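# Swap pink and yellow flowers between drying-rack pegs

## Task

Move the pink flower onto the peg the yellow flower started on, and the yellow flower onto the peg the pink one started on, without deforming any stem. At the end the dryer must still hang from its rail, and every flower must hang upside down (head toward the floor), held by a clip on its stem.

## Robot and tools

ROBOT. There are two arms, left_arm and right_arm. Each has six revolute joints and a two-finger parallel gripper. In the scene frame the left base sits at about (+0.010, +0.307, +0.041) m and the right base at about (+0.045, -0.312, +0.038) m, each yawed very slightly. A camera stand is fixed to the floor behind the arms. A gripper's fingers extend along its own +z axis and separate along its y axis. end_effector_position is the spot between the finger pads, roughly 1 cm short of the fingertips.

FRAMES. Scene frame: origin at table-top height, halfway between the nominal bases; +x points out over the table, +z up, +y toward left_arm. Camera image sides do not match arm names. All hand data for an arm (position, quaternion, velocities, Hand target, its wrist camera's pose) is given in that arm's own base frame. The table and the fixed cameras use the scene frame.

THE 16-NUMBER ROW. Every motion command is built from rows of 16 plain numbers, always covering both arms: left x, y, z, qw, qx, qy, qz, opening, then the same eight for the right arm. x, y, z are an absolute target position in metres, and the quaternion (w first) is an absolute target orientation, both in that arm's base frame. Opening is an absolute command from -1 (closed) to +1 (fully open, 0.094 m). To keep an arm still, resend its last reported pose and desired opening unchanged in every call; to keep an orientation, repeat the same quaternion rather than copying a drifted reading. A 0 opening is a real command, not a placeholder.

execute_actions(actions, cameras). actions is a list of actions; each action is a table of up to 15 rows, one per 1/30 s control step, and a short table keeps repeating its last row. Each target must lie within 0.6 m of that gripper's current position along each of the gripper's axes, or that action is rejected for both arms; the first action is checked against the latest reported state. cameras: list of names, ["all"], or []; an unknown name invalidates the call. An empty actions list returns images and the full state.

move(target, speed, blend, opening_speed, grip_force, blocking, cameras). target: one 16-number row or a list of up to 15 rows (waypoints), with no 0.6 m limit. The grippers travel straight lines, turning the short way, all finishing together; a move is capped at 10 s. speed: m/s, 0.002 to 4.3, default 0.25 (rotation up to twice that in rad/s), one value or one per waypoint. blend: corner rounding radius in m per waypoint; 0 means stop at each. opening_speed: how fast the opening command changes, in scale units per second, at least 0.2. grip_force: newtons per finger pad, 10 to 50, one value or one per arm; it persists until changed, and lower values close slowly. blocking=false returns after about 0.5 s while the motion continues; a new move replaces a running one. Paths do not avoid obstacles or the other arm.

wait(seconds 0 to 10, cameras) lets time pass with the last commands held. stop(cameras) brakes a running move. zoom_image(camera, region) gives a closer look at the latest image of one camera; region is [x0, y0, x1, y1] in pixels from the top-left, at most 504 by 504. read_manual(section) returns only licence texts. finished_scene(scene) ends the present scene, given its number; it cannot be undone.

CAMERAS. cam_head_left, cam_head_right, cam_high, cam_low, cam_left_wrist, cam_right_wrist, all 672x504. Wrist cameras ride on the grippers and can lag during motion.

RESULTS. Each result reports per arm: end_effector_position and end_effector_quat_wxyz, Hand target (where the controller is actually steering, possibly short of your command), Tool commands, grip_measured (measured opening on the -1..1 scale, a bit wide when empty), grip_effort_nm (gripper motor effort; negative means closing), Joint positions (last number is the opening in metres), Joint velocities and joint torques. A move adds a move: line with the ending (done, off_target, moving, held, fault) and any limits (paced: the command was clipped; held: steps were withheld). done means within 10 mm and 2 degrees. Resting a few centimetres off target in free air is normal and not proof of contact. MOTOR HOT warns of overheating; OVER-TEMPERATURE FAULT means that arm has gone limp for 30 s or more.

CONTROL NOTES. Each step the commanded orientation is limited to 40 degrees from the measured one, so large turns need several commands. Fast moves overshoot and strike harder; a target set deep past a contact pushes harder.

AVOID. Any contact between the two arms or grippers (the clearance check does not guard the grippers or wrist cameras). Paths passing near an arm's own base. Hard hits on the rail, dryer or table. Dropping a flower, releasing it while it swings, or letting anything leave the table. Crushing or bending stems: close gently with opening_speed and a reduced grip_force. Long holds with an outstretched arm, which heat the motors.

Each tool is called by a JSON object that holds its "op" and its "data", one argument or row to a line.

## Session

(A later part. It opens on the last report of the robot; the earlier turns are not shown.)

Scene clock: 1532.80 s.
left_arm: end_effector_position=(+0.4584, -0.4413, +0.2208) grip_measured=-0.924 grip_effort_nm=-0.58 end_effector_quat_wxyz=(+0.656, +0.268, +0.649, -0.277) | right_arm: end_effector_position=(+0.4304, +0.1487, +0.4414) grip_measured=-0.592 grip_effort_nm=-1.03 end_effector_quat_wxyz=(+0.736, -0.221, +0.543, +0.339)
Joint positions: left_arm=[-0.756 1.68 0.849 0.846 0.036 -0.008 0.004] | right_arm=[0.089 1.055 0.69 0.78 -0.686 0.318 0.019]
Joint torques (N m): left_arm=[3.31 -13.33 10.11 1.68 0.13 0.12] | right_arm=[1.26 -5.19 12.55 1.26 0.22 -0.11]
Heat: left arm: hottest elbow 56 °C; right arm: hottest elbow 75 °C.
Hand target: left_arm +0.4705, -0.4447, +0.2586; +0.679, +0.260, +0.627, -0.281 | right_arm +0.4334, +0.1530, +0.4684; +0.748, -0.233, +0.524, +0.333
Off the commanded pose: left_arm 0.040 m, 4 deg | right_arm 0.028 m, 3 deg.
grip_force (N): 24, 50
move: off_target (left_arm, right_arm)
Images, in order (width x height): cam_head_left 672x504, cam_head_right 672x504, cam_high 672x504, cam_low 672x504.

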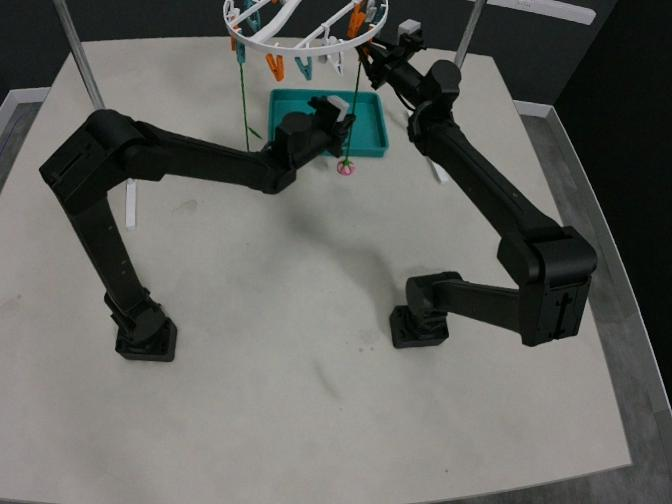

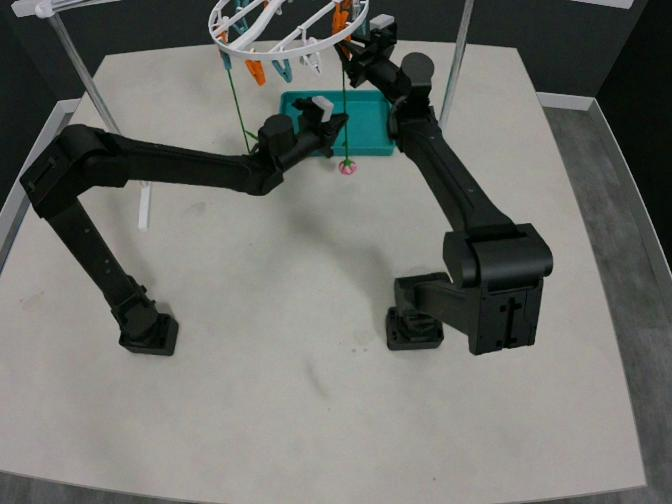

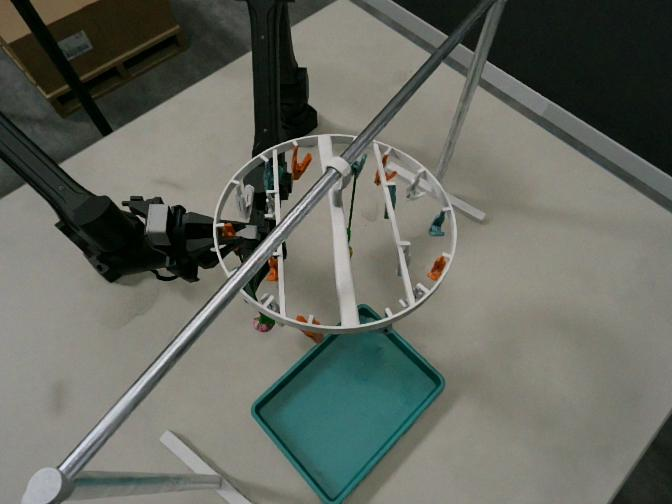

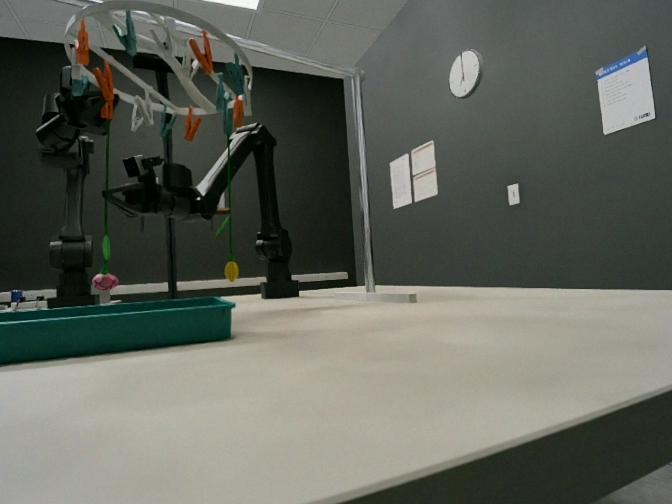

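{"op": "move", "data": {
  "target": [
    [0.4609, -0.4577, 0.2585, 0.6784, 0.2598, 0.6271, -0.2810, -1.0, 0.4350, 0.1535, 0.4690, 0.7483, -0.2333, 0.5240, 0.3332, -0.70]
  ],
  "speed": 0.05,
  "cameras": ["cam_low", "cam_head_left", "cam_head_right", "cam_high"]
}}

{"op": "zoom_image", "data": {
  "camera": "cam_low",
  "region": [90, 100, 120, 140]
}}

{"op": "zoom_image", "data": {
  "camera": "cam_head_left",
  "region": [345, 45, 375, 85]
}}

{"op": "zoom_image", "data": {
  "camera": "cam_high",
  "region": [220, 235, 250, 275]
}}

Scene clock: 1545.00 s.
left_arm: end_effector_position=(+0.4558, -0.4440, +0.2214) grip_measured=-0.924 grip_effort_nm=-0.58 end_effector_quat_wxyz=(+0.658, +0.263, +0.650, -0.273) | right_arm: end_effector_position=(+0.4304, +0.1487, +0.4414) grip_measured=-0.592 grip_effort_nm=-1.03 end_effector_quat_wxyz=(+0.736, -0.221, +0.543, +0.339)
Joint positions: left_arm=[-0.769 1.679 0.849 0.845 0.009 -0.008 0.004] | right_arm=[0.089 1.055 0.69 0.78 -0.686 0.318 0.019]
Joint torques (N m): left_arm=[1.73 -13.33 10.09 1.81 -0.06 0.14] | right_arm=[1.44 -5.25 12.52 1.22 0.22 -0.12]
Heat: left arm: hottest elbow 57 °C; right arm: hottest elbow 75 °C.
Hand target: left_arm +0.4593, -0.4560, +0.2586; +0.678, +0.260, +0.627, -0.281 | right_arm +0.4334, +0.1530, +0.4684; +0.748, -0.233, +0.524, +0.333
Off the commanded pose: left_arm 0.040 m, 4 deg | right_arm 0.028 m, 3 deg.
grip_force (N): 24, 50
move: off_target (left_arm, right_arm)
Images, in order (width x height): cam_head_left 672x504, cam_head_right 672x504, cam_high 672x504, cam_low 672x504.

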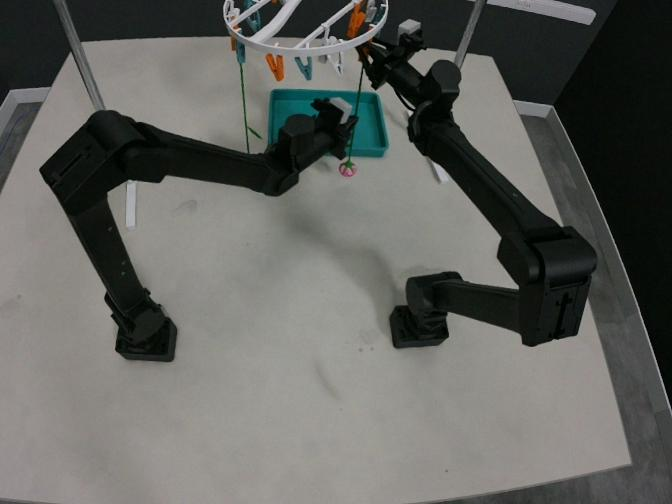

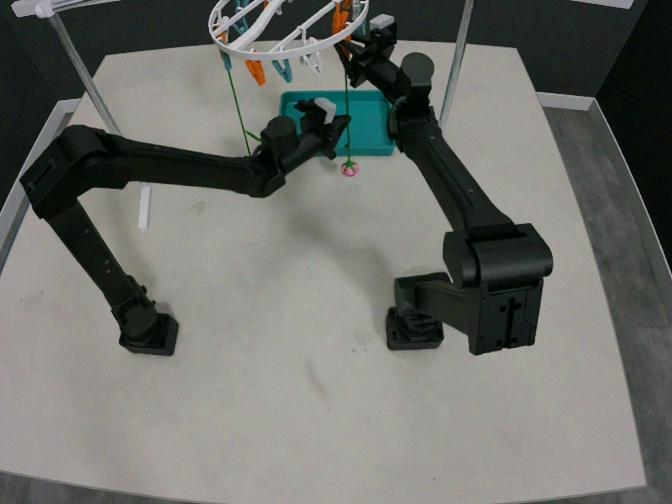

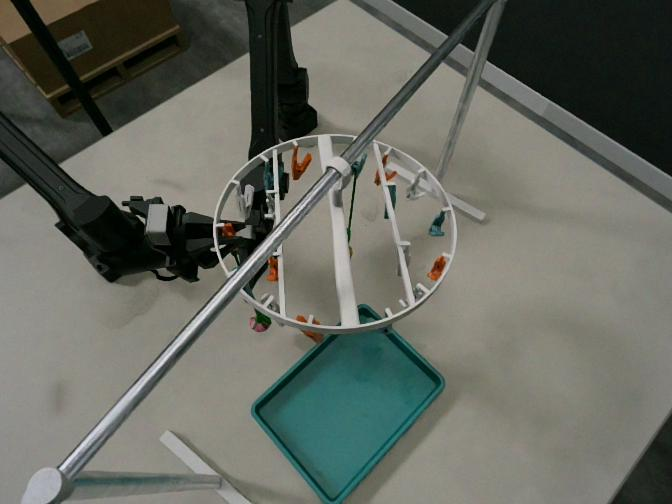

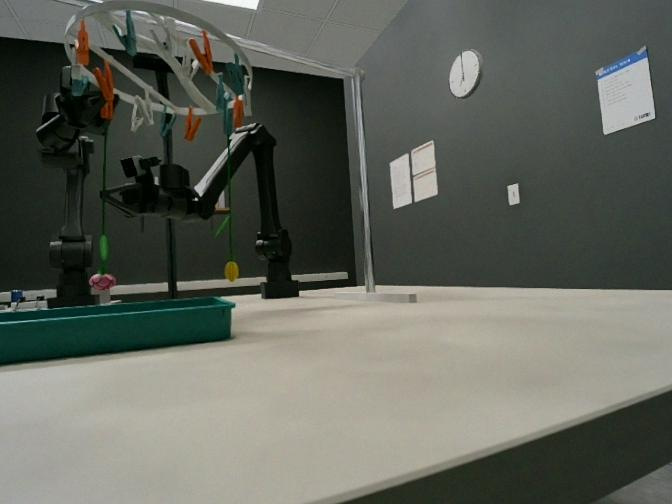

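Scaled by 12.600 from the camera's 672x504 image, which has a finer 960x720 frame.

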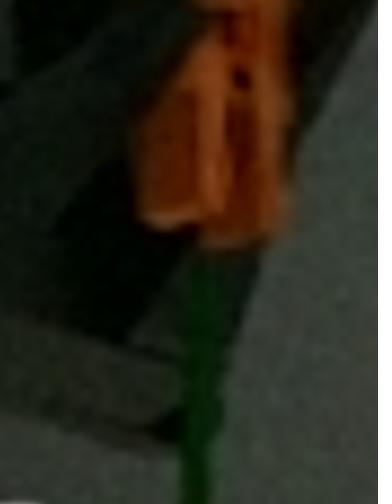

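Scaled by 12.600 from the camera's 672x504 image, which has a finer 960x720 frame.

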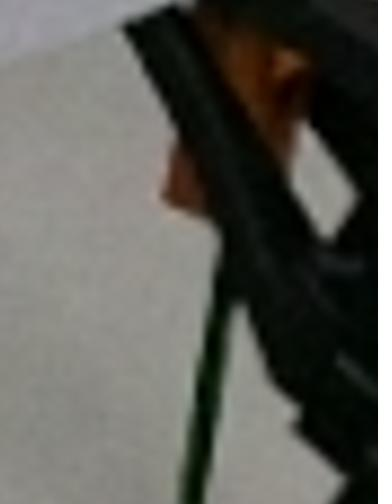

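Scaled by 12.600 from the camera's 672x504 image, which has a finer 960x720 frame.

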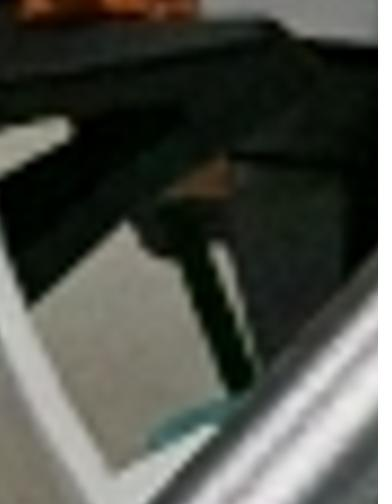

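{"op": "move", "data": {
  "target": [
    [0.4622, -0.4590, 0.2670, 0.6784, 0.2598, 0.6271, -0.2810, -1.0, 0.4350, 0.1535, 0.4690, 0.7483, -0.2333, 0.5240, 0.3332, -0.70]
  ],
  "speed": 0.04,
  "cameras": ["cam_low", "cam_head_left", "cam_high"]
}}

{"op": "zoom_image", "data": {
  "camera": "cam_low",
  "region": [90, 100, 120, 140]
}}

{"op": "zoom_image", "data": {
  "camera": "cam_head_left",
  "region": [345, 45, 375, 85]
}}

{"op": "zoom_image", "data": {
  "camera": "cam_high",
  "region": [220, 235, 250, 275]
}}

Scene clock: 1553.33 s.
left_arm: end_effector_position=(+0.4572, -0.4453, +0.2287) grip_measured=-0.924 grip_effort_nm=-0.58 end_effector_quat_wxyz=(+0.658, +0.263, +0.651, -0.273) | right_arm: end_effector_position=(+0.4304, +0.1487, +0.4414) grip_measured=-0.592 grip_effort_nm=-1.03 end_effector_quat_wxyz=(+0.736, -0.221, +0.543, +0.339)
Joint positions: left_arm=[-0.769 1.667 0.86 0.82 0.008 -0.008 0.004] | right_arm=[0.089 1.055 0.69 0.78 -0.686 0.318 0.019]
Joint torques (N m): left_arm=[1.85 -13.27 10.32 1.68 -0.07 0.14] | right_arm=[1.38 -5.13 12.57 1.26 0.21 -0.13]
Heat: left arm: hottest elbow 58 °C; right arm: hottest elbow 75 °C.
Hand target: left_arm +0.4605, -0.4572, +0.2673; +0.679, +0.259, +0.627, -0.281 | right_arm +0.4334, +0.1530, +0.4684; +0.748, -0.233, +0.524, +0.333
Off the commanded pose: left_arm 0.041 m, 4 deg | right_arm 0.028 m, 3 deg.
grip_force (N): 24, 50
move: off_target (left_arm, right_arm)
Images, in order (width x height): cam_head_left 672x504, cam_high 672x504, cam_low 672x504.

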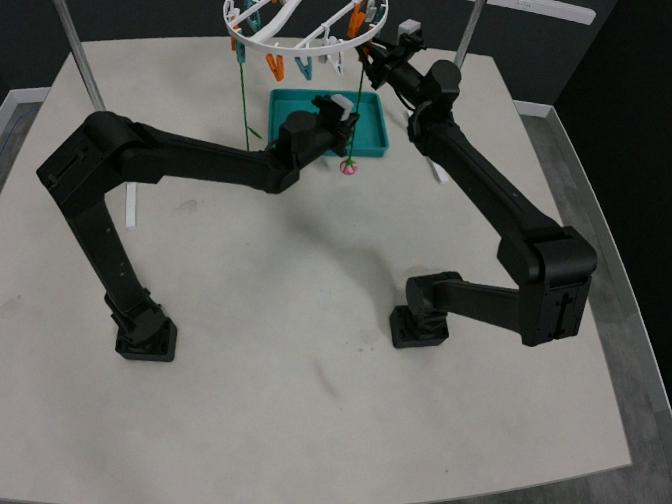

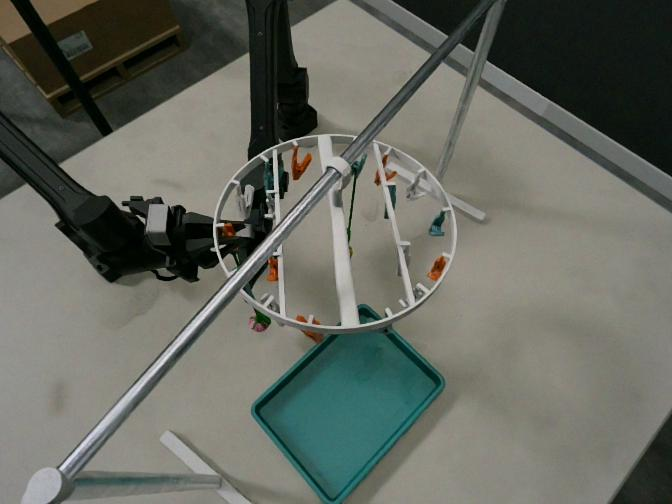

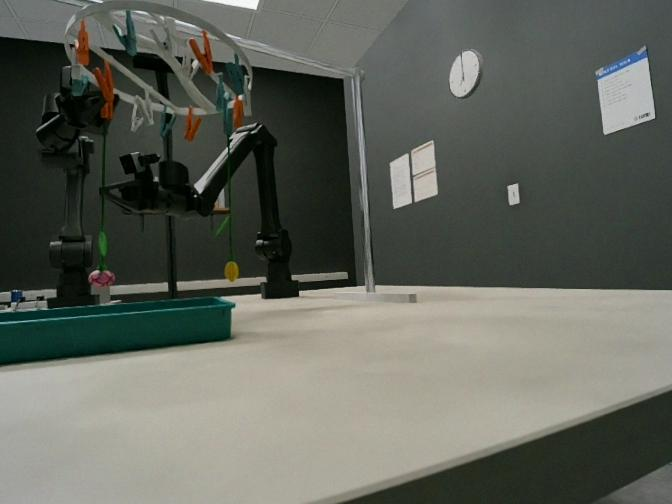

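Scaled by 12.600 from the camera's 672x504 image, which has a finer 960x720 frame.

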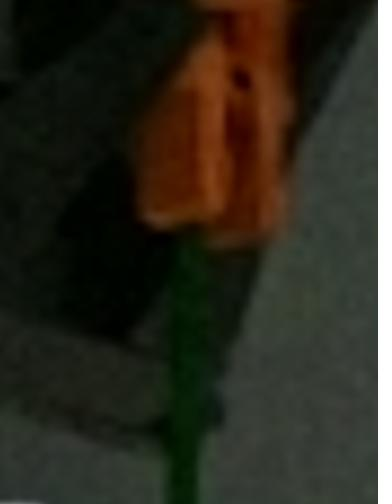

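Scaled by 12.600 from the camera's 672x504 image, which has a finer 960x720 frame.

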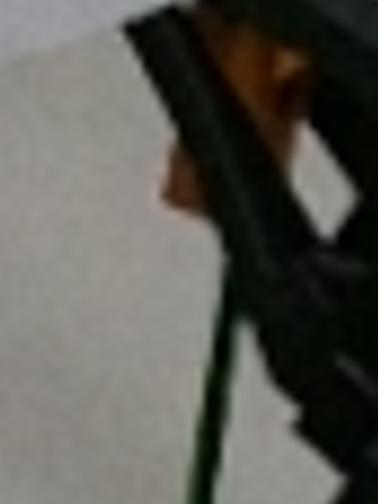

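Scaled by 12.600 from the camera's 672x504 image, which has a finer 960x720 frame.

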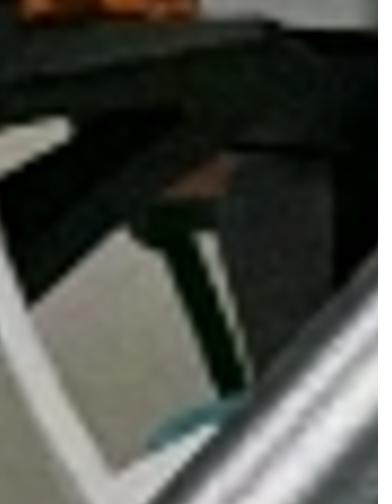

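{"op": "move", "data": {
  "target": [
    [0.4616, -0.4584, 0.2770, 0.6784, 0.2598, 0.6271, -0.2810, -1.0, 0.4350, 0.1535, 0.4690, 0.7483, -0.2333, 0.5240, 0.3332, -0.70]
  ],
  "speed": 0.04,
  "cameras": ["cam_low", "cam_head_left", "cam_high", "cam_right_wrist"]
}}

{"op": "zoom_image", "data": {
  "camera": "cam_low",
  "region": [90, 100, 120, 140]
}}

{"op": "zoom_image", "data": {
  "camera": "cam_head_left",
  "region": [345, 45, 375, 85]
}}

{"op": "zoom_image", "data": {
  "camera": "cam_high",
  "region": [220, 235, 250, 275]
}}

Scene clock: 1562.53 s.
left_arm: end_effector_position=(+0.4567, -0.4448, +0.2374) grip_measured=-0.924 grip_effort_nm=-0.58 end_effector_quat_wxyz=(+0.657, +0.264, +0.651, -0.273) | right_arm: end_effector_position=(+0.4304, +0.1487, +0.4414) grip_measured=-0.592 grip_effort_nm=-1.03 end_effector_quat_wxyz=(+0.736, -0.221, +0.543, +0.339)
Joint positions: left_arm=[-0.769 1.646 0.866 0.793 0.008 -0.008 0.004] | right_arm=[0.089 1.055 0.69 0.78 -0.686 0.318 0.019]
Joint torques (N m): left_arm=[1.85 -13.27 10.54 1.78 -0.07 0.15] | right_arm=[1.38 -5.25 12.57 1.31 0.21 -0.11]
Heat: left arm: hottest elbow 60 °C; right arm: hottest elbow 75 °C.
Hand target: left_arm +0.4598, -0.4565, +0.2771; +0.679, +0.260, +0.627, -0.281 | right_arm +0.4334, +0.1530, +0.4684; +0.748, -0.233, +0.524, +0.333
Off the commanded pose: left_arm 0.042 m, 4 deg | right_arm 0.028 m, 3 deg.
grip_force (N): 24, 50
move: off_target (left_arm, right_arm)
camera_calibration:
cam_right_wrist: T_world_to_cam=[[0.741794, -0.669838, -0.0325452, -0.206362], [-0.0976964, -0.0599248, -0.993411, 0.529809], [0.663474, 0.740085, -0.109893, -0.258312], [0, 0, 0, 1]] pos_world=[0.376222, 0.0846928, 0.491215]
Images, in order (width x height): cam_head_left 672x504, cam_high 672x504, cam_low 672x504, cam_right_wrist 672x504.

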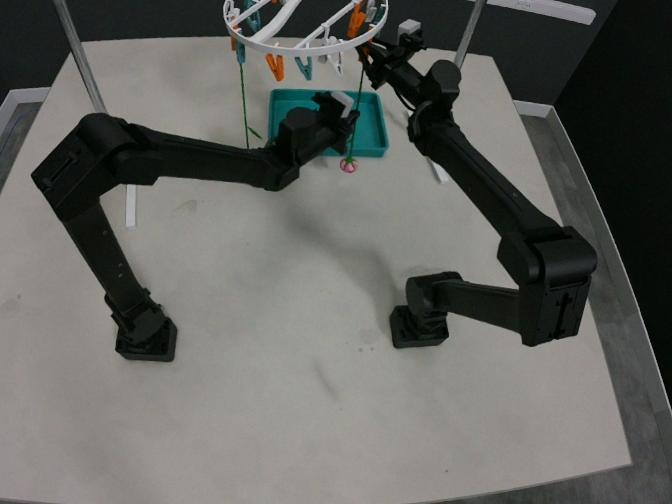

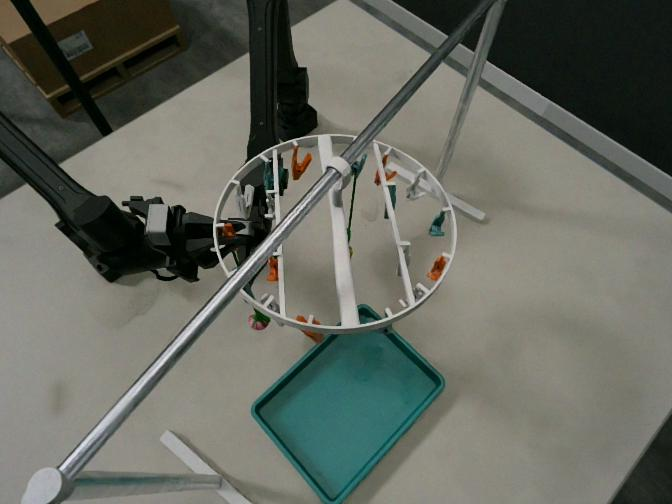

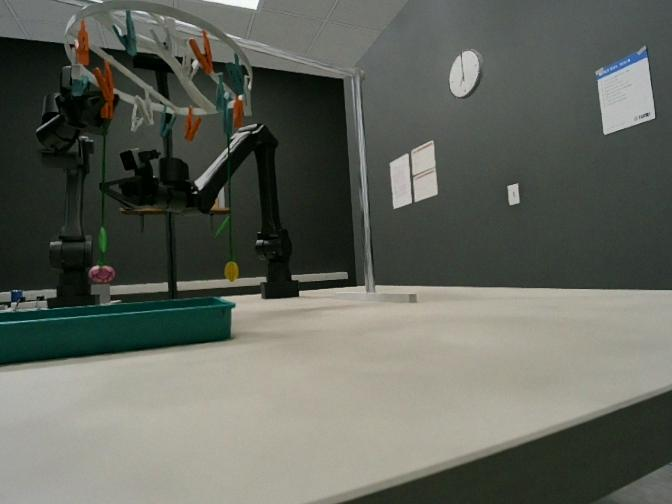

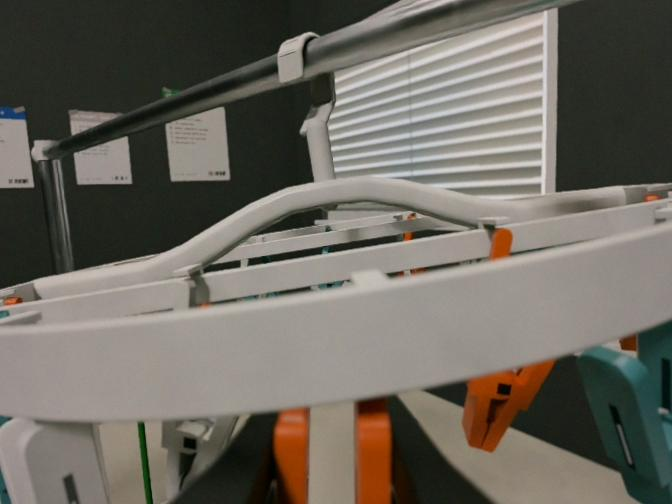

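Scaled by 12.600 from the camera's 672x504 image, which has a finer 960x720 frame.

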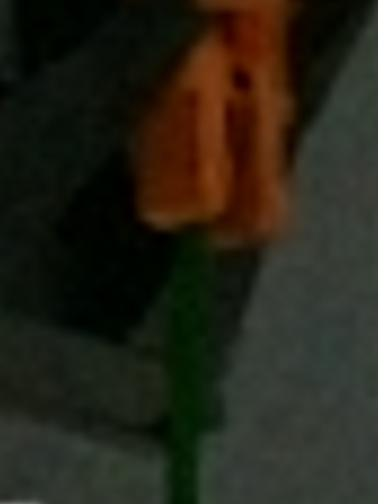

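Scaled by 12.600 from the camera's 672x504 image, which has a finer 960x720 frame.

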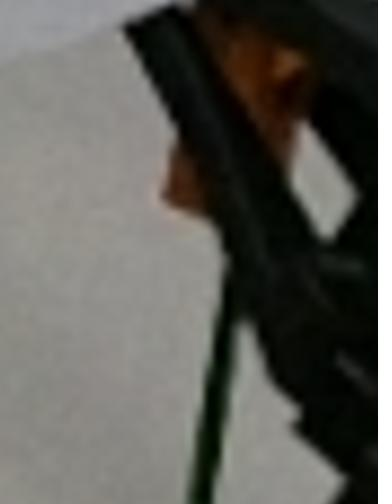

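Scaled by 12.600 from the camera's 672x504 image, which has a finer 960x720 frame.

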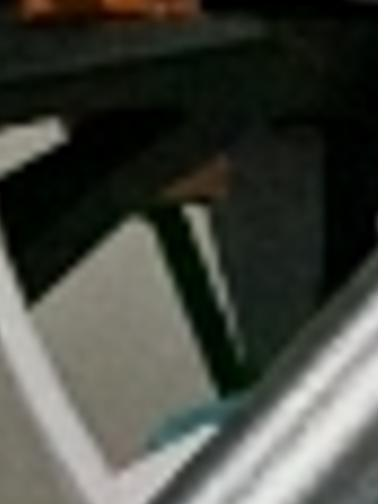

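{"op": "move", "data": {
  "target": [
    [0.4743, -0.4456, 0.2800, 0.6784, 0.2598, 0.6271, -0.2810, -1.0, 0.4350, 0.1535, 0.4690, 0.7483, -0.2333, 0.5240, 0.3332, -0.70]
  ],
  "speed": 0.04,
  "cameras": ["cam_low", "cam_head_left", "cam_high"]
}}

{"op": "zoom_image", "data": {
  "camera": "cam_low",
  "region": [90, 100, 120, 140]
}}

{"op": "zoom_image", "data": {
  "camera": "cam_head_left",
  "region": [345, 45, 375, 85]
}}

{"op": "zoom_image", "data": {
  "camera": "cam_high",
  "region": [220, 235, 250, 275]
}}

Scene clock: 1570.23 s.
left_arm: end_effector_position=(+0.4603, -0.4404, +0.2380) grip_measured=-0.924 grip_effort_nm=-0.58 end_effector_quat_wxyz=(+0.654, +0.269, +0.651, -0.276) | right_arm: end_effector_position=(+0.4304, +0.1487, +0.4414) grip_measured=-0.592 grip_effort_nm=-1.03 end_effector_quat_wxyz=(+0.736, -0.221, +0.543, +0.339)
Joint positions: left_arm=[-0.752 1.641 0.866 0.783 0.04 -0.008 0.004] | right_arm=[0.089 1.055 0.69 0.78 -0.686 0.318 0.019]
Joint torques (N m): left_arm=[3.25 -13.22 10.78 1.8 0.15 0.12] | right_arm=[1.26 -5.01 12.55 1.28 0.22 -0.1]
Heat: left arm: hottest elbow 61 °C; right arm: hottest elbow 75 °C.
Hand target: left_arm +0.4722, -0.4436, +0.2799; +0.678, +0.260, +0.627, -0.281 | right_arm +0.4334, +0.1530, +0.4684; +0.748, -0.233, +0.524, +0.333
Off the commanded pose: left_arm 0.045 m, 4 deg | right_arm 0.028 m, 3 deg.
grip_force (N): 24, 50
move: off_target (left_arm, right_arm)
Images, in order (width x height): cam_head_left 672x504, cam_high 672x504, cam_low 672x504.

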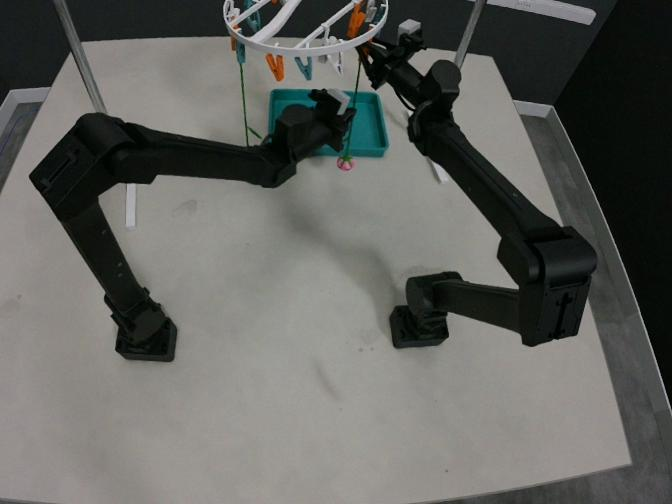

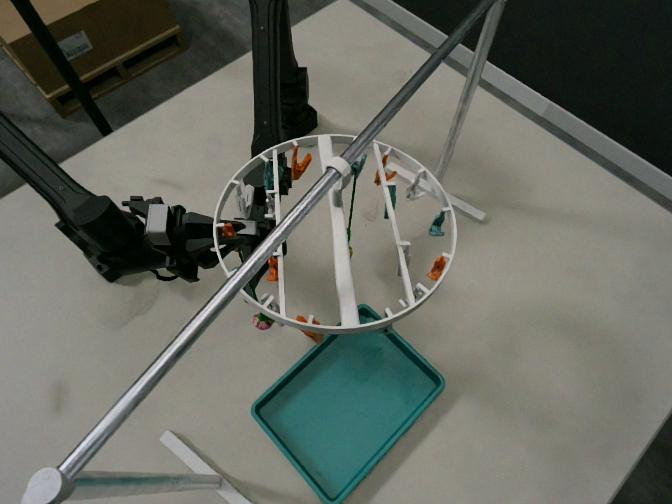

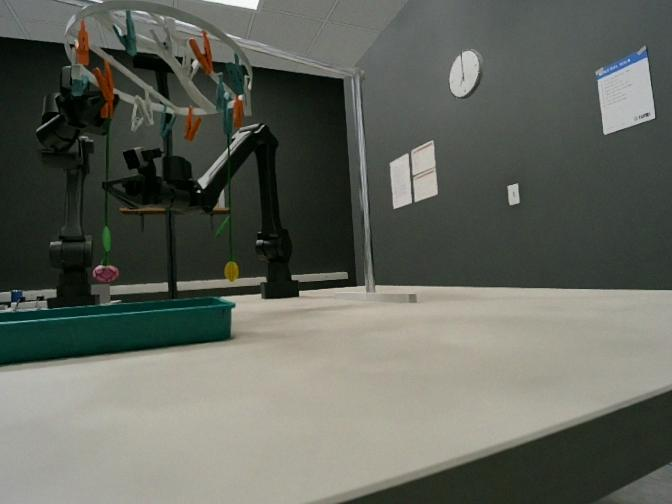

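Scaled by 12.600 from the camera's 672x504 image, which has a finer 960x720 frame.

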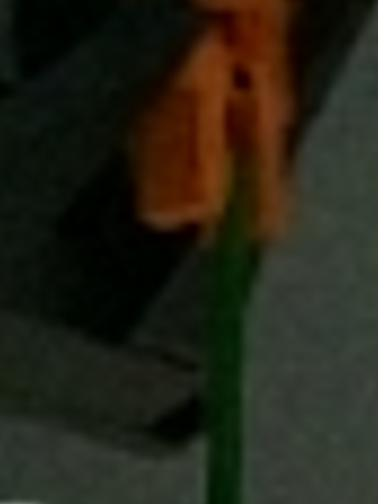

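Scaled by 12.600 from the camera's 672x504 image, which has a finer 960x720 frame.

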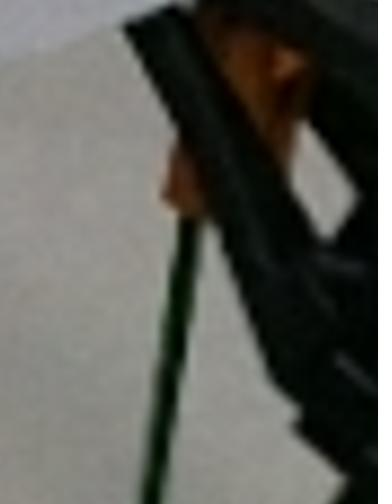

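Scaled by 12.600 from the camera's 672x504 image, which has a finer 960x720 frame.

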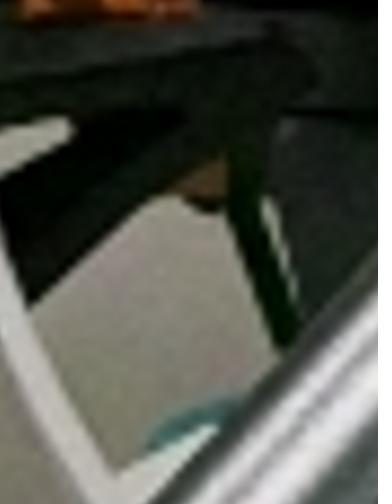

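{"op": "move", "data": {
  "target": [
    [0.4650, -0.4550, 0.2840, 0.6784, 0.2598, 0.6271, -0.2810, -1.0, 0.4350, 0.1535, 0.4690, 0.7483, -0.2333, 0.5240, 0.3332, -0.70]
  ],
  "speed": 0.04,
  "cameras": ["cam_low", "cam_head_left", "cam_high"]
}}

{"op": "zoom_image", "data": {
  "camera": "cam_low",
  "region": [90, 100, 120, 140]
}}

{"op": "zoom_image", "data": {
  "camera": "cam_high",
  "region": [220, 235, 250, 275]
}}

Scene clock: 1581.67 s.
left_arm: end_effector_position=(+0.4605, -0.4411, +0.2434) grip_measured=-0.924 grip_effort_nm=-0.58 end_effector_quat_wxyz=(+0.657, +0.264, +0.652, -0.272) | right_arm: end_effector_position=(+0.4304, +0.1487, +0.4414) grip_measured=-0.592 grip_effort_nm=-1.03 end_effector_quat_wxyz=(+0.736, -0.221, +0.543, +0.339)
Joint positions: left_arm=[-0.758 1.633 0.871 0.772 0.019 -0.008 0.004] | right_arm=[0.089 1.055 0.69 0.78 -0.686 0.318 0.019]
Joint torques (N m): left_arm=[1.67 -13.22 10.71 1.78 -0.09 0.13] | right_arm=[1.38 -5.13 12.56 1.26 0.22 -0.12]
Heat: left arm: hottest elbow 62 °C; right arm: hottest elbow 76 °C.
Hand target: left_arm +0.4631, -0.4531, +0.2842; +0.679, +0.260, +0.627, -0.281 | right_arm +0.4334, +0.1530, +0.4684; +0.748, -0.233, +0.524, +0.333
Off the commanded pose: left_arm 0.043 m, 4 deg | right_arm 0.028 m, 3 deg.
grip_force (N): 24, 50
move: off_target (left_arm, right_arm)
Images, in order (width x height): cam_head_left 672x504, cam_high 672x504, cam_low 672x504.

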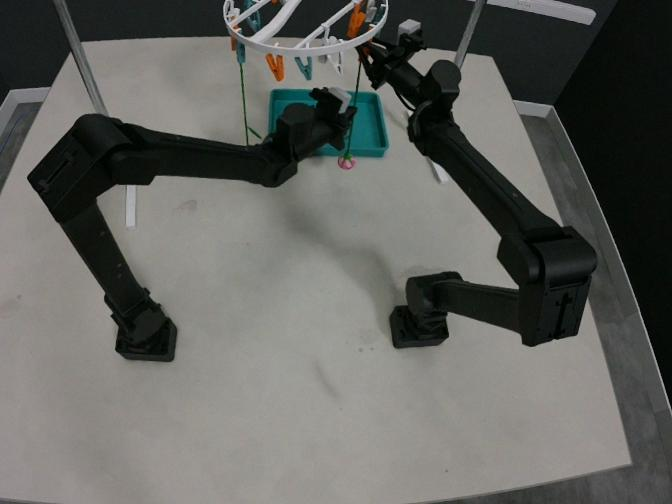

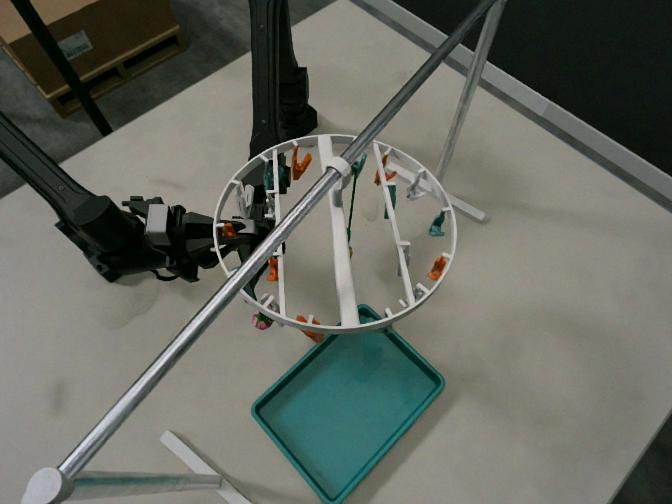

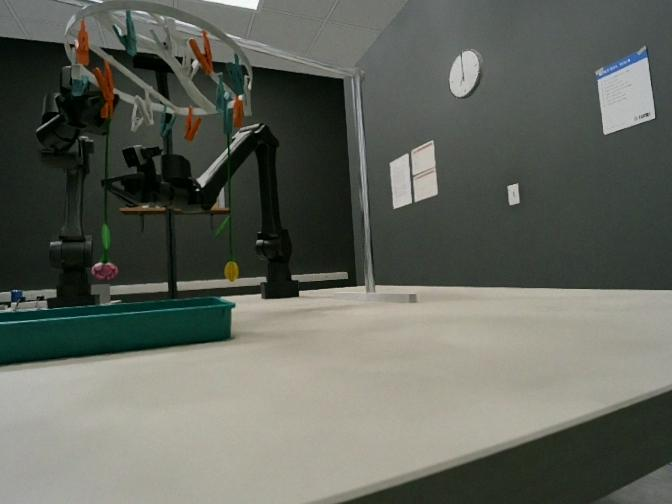

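Scaled by 12.600 from the camera's 672x504 image, which has a finer 960x720 frame.

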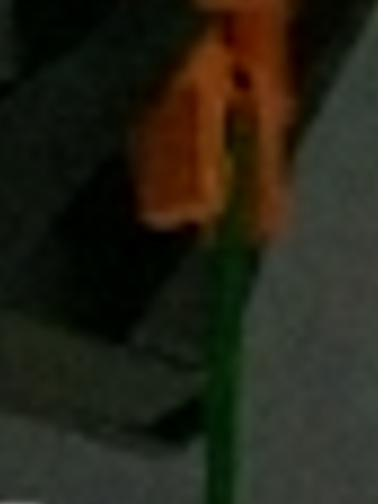

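Scaled by 12.600 from the camera's 672x504 image, which has a finer 960x720 frame.

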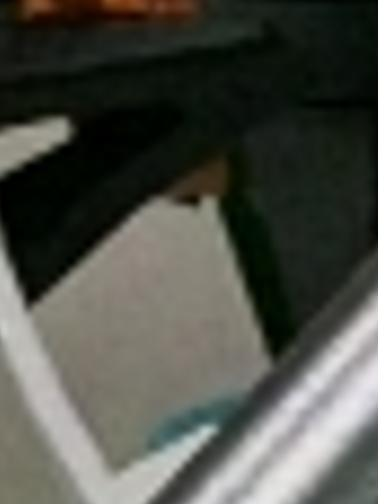

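{"op": "move", "data": {
  "target": [
    [0.4650, -0.4550, 0.2840, 0.6784, 0.2598, 0.6271, -0.2810, -1.0, 0.4350, 0.1535, 0.4690, 0.7483, -0.2333, 0.5240, 0.3332, -0.25]
  ],
  "speed": 0.04,
  "opening_speed": 0.3,
  "cameras": ["cam_low", "cam_head_left", "cam_high", "cam_right_wrist"]
}}

{"op": "zoom_image", "data": {
  "camera": "cam_low",
  "region": [90, 100, 120, 140]
}}

{"op": "zoom_image", "data": {
  "camera": "cam_right_wrist",
  "region": [200, 300, 480, 504]
}}

{"op": "zoom_image", "data": {
  "camera": "cam_head_left",
  "region": [340, 30, 390, 90]
}}

Scene clock: 1589.17 s.
left_arm: end_effector_position=(+0.4603, -0.4409, +0.2450) grip_measured=-0.924 grip_effort_nm=-0.58 end_effector_quat_wxyz=(+0.658, +0.263, +0.651, -0.272) | right_arm: end_effector_position=(+0.4304, +0.1487, +0.4414) grip_measured=-0.252 grip_effort_nm=0.07 end_effector_quat_wxyz=(+0.736, -0.222, +0.543, +0.339)
Joint positions: left_arm=[-0.758 1.63 0.871 0.772 0.019 -0.008 0.004] | right_arm=[0.089 1.055 0.69 0.78 -0.686 0.318 0.035]
Joint torques (N m): left_arm=[1.73 -13.04 10.76 1.78 -0.08 0.14] | right_arm=[1.08 -5.36 12.55 1.28 0.19 -0.12]
Heat: left arm: hottest elbow 63 °C; right arm: hottest elbow 76 °C.
Hand target: left_arm +0.4631, -0.4532, +0.2842; +0.679, +0.260, +0.627, -0.281 | right_arm +0.4334, +0.1530, +0.4684; +0.748, -0.233, +0.524, +0.333
Off the commanded pose: left_arm 0.042 m, 4 deg | right_arm 0.028 m, 3 deg.
grip_force (N): 24, 50
move: off_target (left_arm, right_arm)
camera_calibration:
cam_right_wrist: T_world_to_cam=[[0.741728, -0.669925, -0.0322488, -0.206401], [-0.0974866, -0.0601142, -0.99342, 0.529741], [0.663578, 0.739991, -0.109897, -0.258275], [0, 0, 0, 1]] pos_world=[0.376122, 0.0846927, 0.491215]
Images, in order (width x height): cam_head_left 672x504, cam_high 672x504, cam_low 672x504, cam_right_wrist 672x504.

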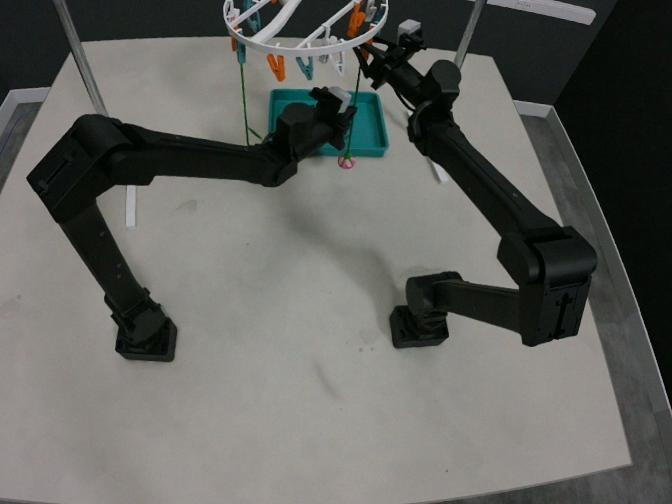

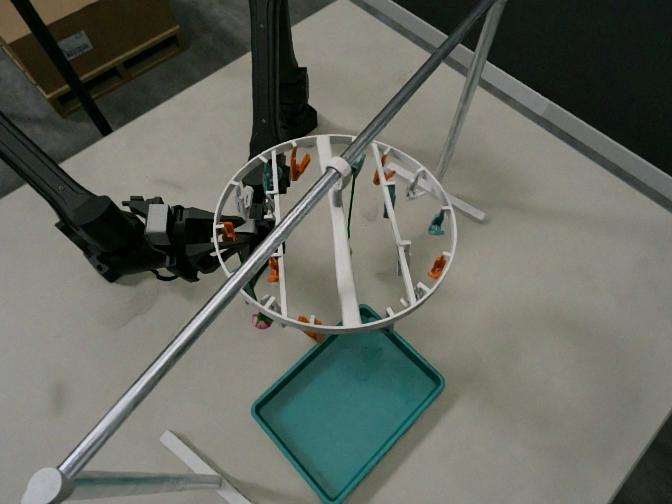

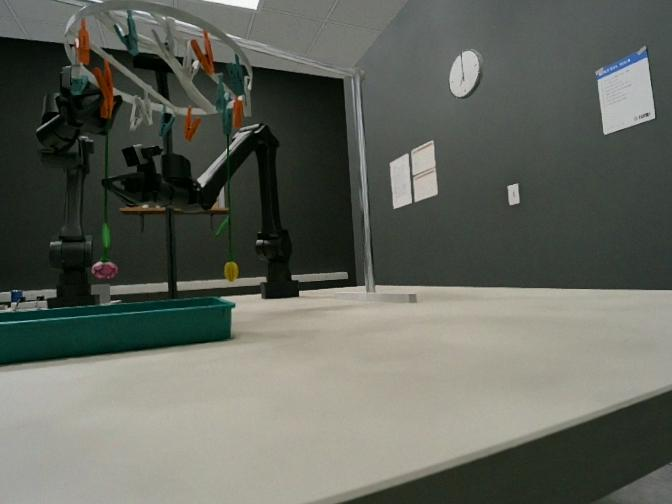

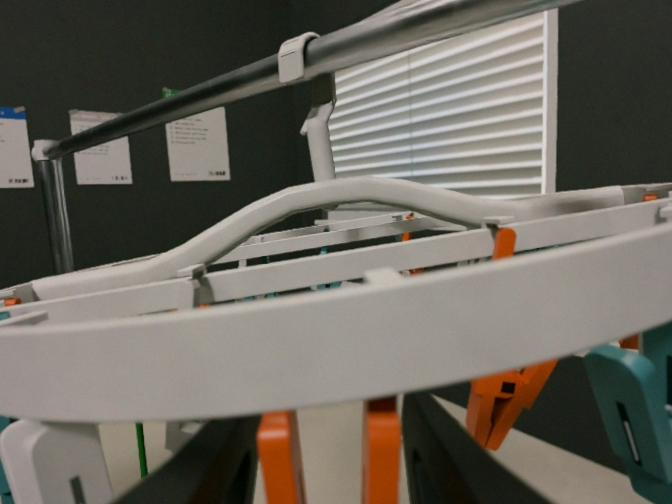

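Scaled by 12.600 from the camera's 672x504 image, which has a finer 960x720 frame.

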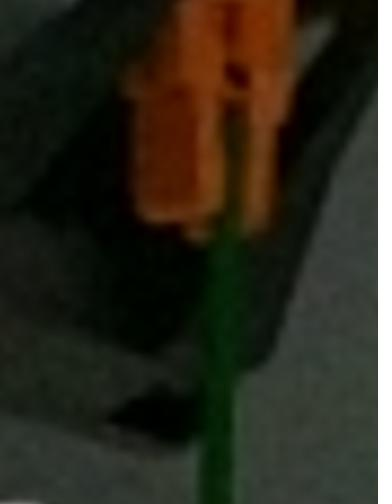

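Scaled by 1.800 from the camera's 672x504 image, which has a finer 960x720 frame.

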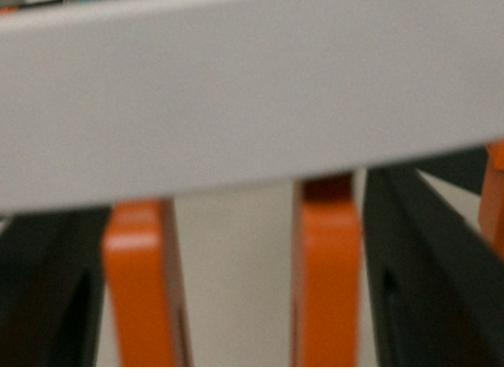

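Scaled by 8.400 from the camera's 672x504 image, which has a finer 960x720 frame.

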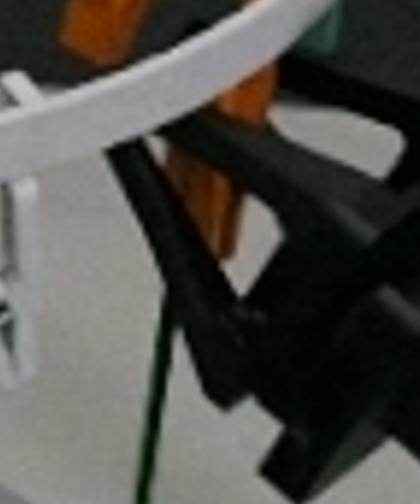

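{"op": "move", "data": {
  "target": [0.4650,-0.4550,0.2840,0.6784,0.2598,0.6271,-0.2810,-0.45,0.4350,0.1535,0.4690,0.7483,-0.2333,0.5240,0.3332,-0.25],
  "opening_speed": 0.4,
  "speed": 0.05,
  "cameras": ["cam_low", "cam_right_wrist", "cam_left_wrist"]
}}

Scene clock: 1600.47 s.
left_arm: end_effector_position=(+0.4603, -0.4409, +0.2450) grip_measured=-0.453 grip_effort_nm=0.06 end_effector_quat_wxyz=(+0.658, +0.263, +0.651, -0.272) | right_arm: end_effector_position=(+0.4304, +0.1487, +0.4413) grip_measured=-0.251 grip_effort_nm=0.08 end_effector_quat_wxyz=(+0.735, -0.221, +0.543, +0.339)
Joint positions: left_arm=[-0.758 1.63 0.871 0.772 0.019 -0.008 0.026] | right_arm=[0.089 1.055 0.69 0.78 -0.686 0.318 0.035]
Joint torques (N m): left_arm=[1.67 -12.98 10.74 1.77 -0.07 0.13] | right_arm=[1.32 -5.25 12.55 1.28 0.21 -0.11]
Heat: left arm: hottest elbow 64 °C; right arm: hottest elbow 76 °C.
Hand target: left_arm +0.4631, -0.4532, +0.2842; +0.679, +0.260, +0.627, -0.281 | right_arm +0.4334, +0.1530, +0.4684; +0.748, -0.233, +0.524, +0.333
Off the commanded pose: left_arm 0.042 m, 4 deg | right_arm 0.028 m, 3 deg.
grip_force (N): 24, 50
move: off_target (left_arm, right_arm)
camera_calibration:
cam_left_wrist: T_world_to_cam=[[-0.697249, -0.716808, -0.00543482, 0.00612586], [-0.289264, 0.288292, -0.912806, 0.52173], [0.655874, -0.634881, -0.408358, -0.389366], [0, 0, 0, 1]] pos_world=[0.410564, -0.39322, 0.317271]
cam_right_wrist: T_world_to_cam=[[0.741719, -0.669913, -0.032708, -0.206251], [-0.0982231, -0.0602524, -0.993339, 0.5299], [0.66348, 0.739991, -0.110491, -0.258023], [0, 0, 0, 1]] pos_world=[0.376222, 0.0846927, 0.491114]
Images, in order (width x height): cam_low 672x504, cam_left_wrist 672x504, cam_right_wrist 672x504.

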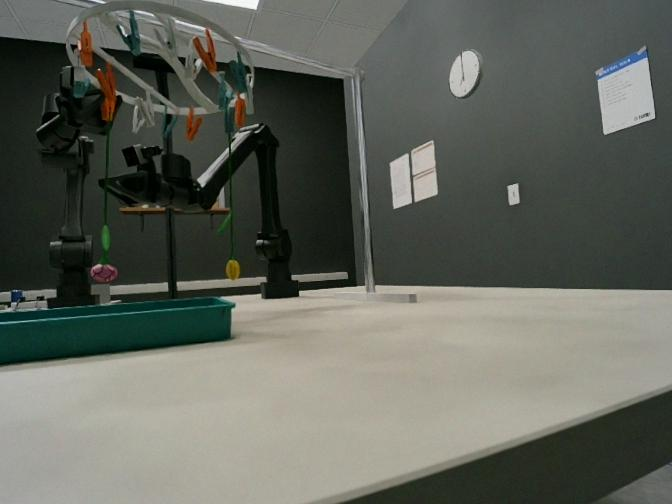

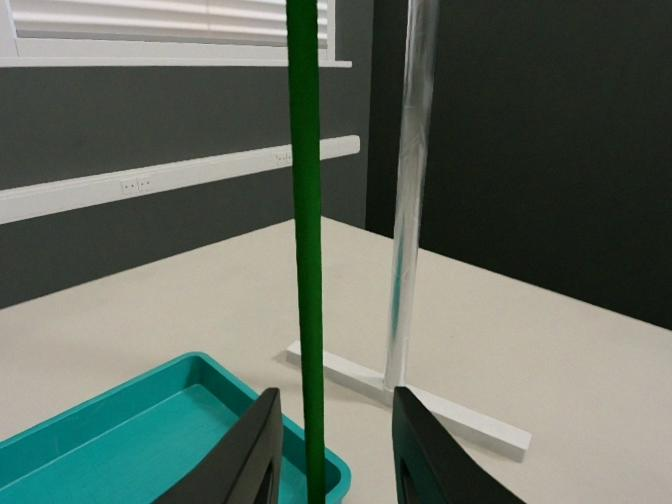

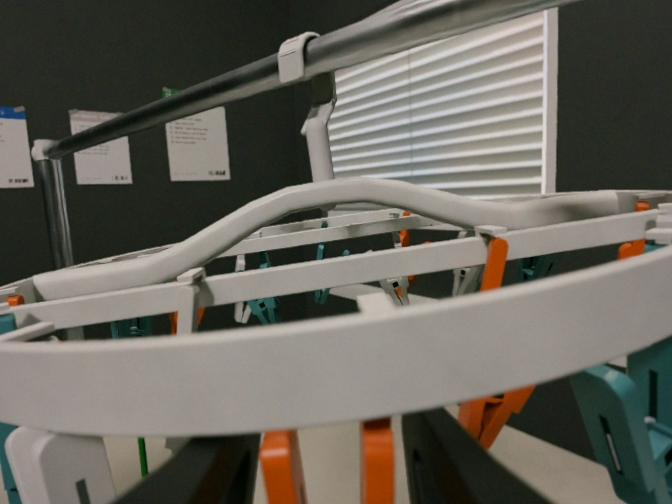

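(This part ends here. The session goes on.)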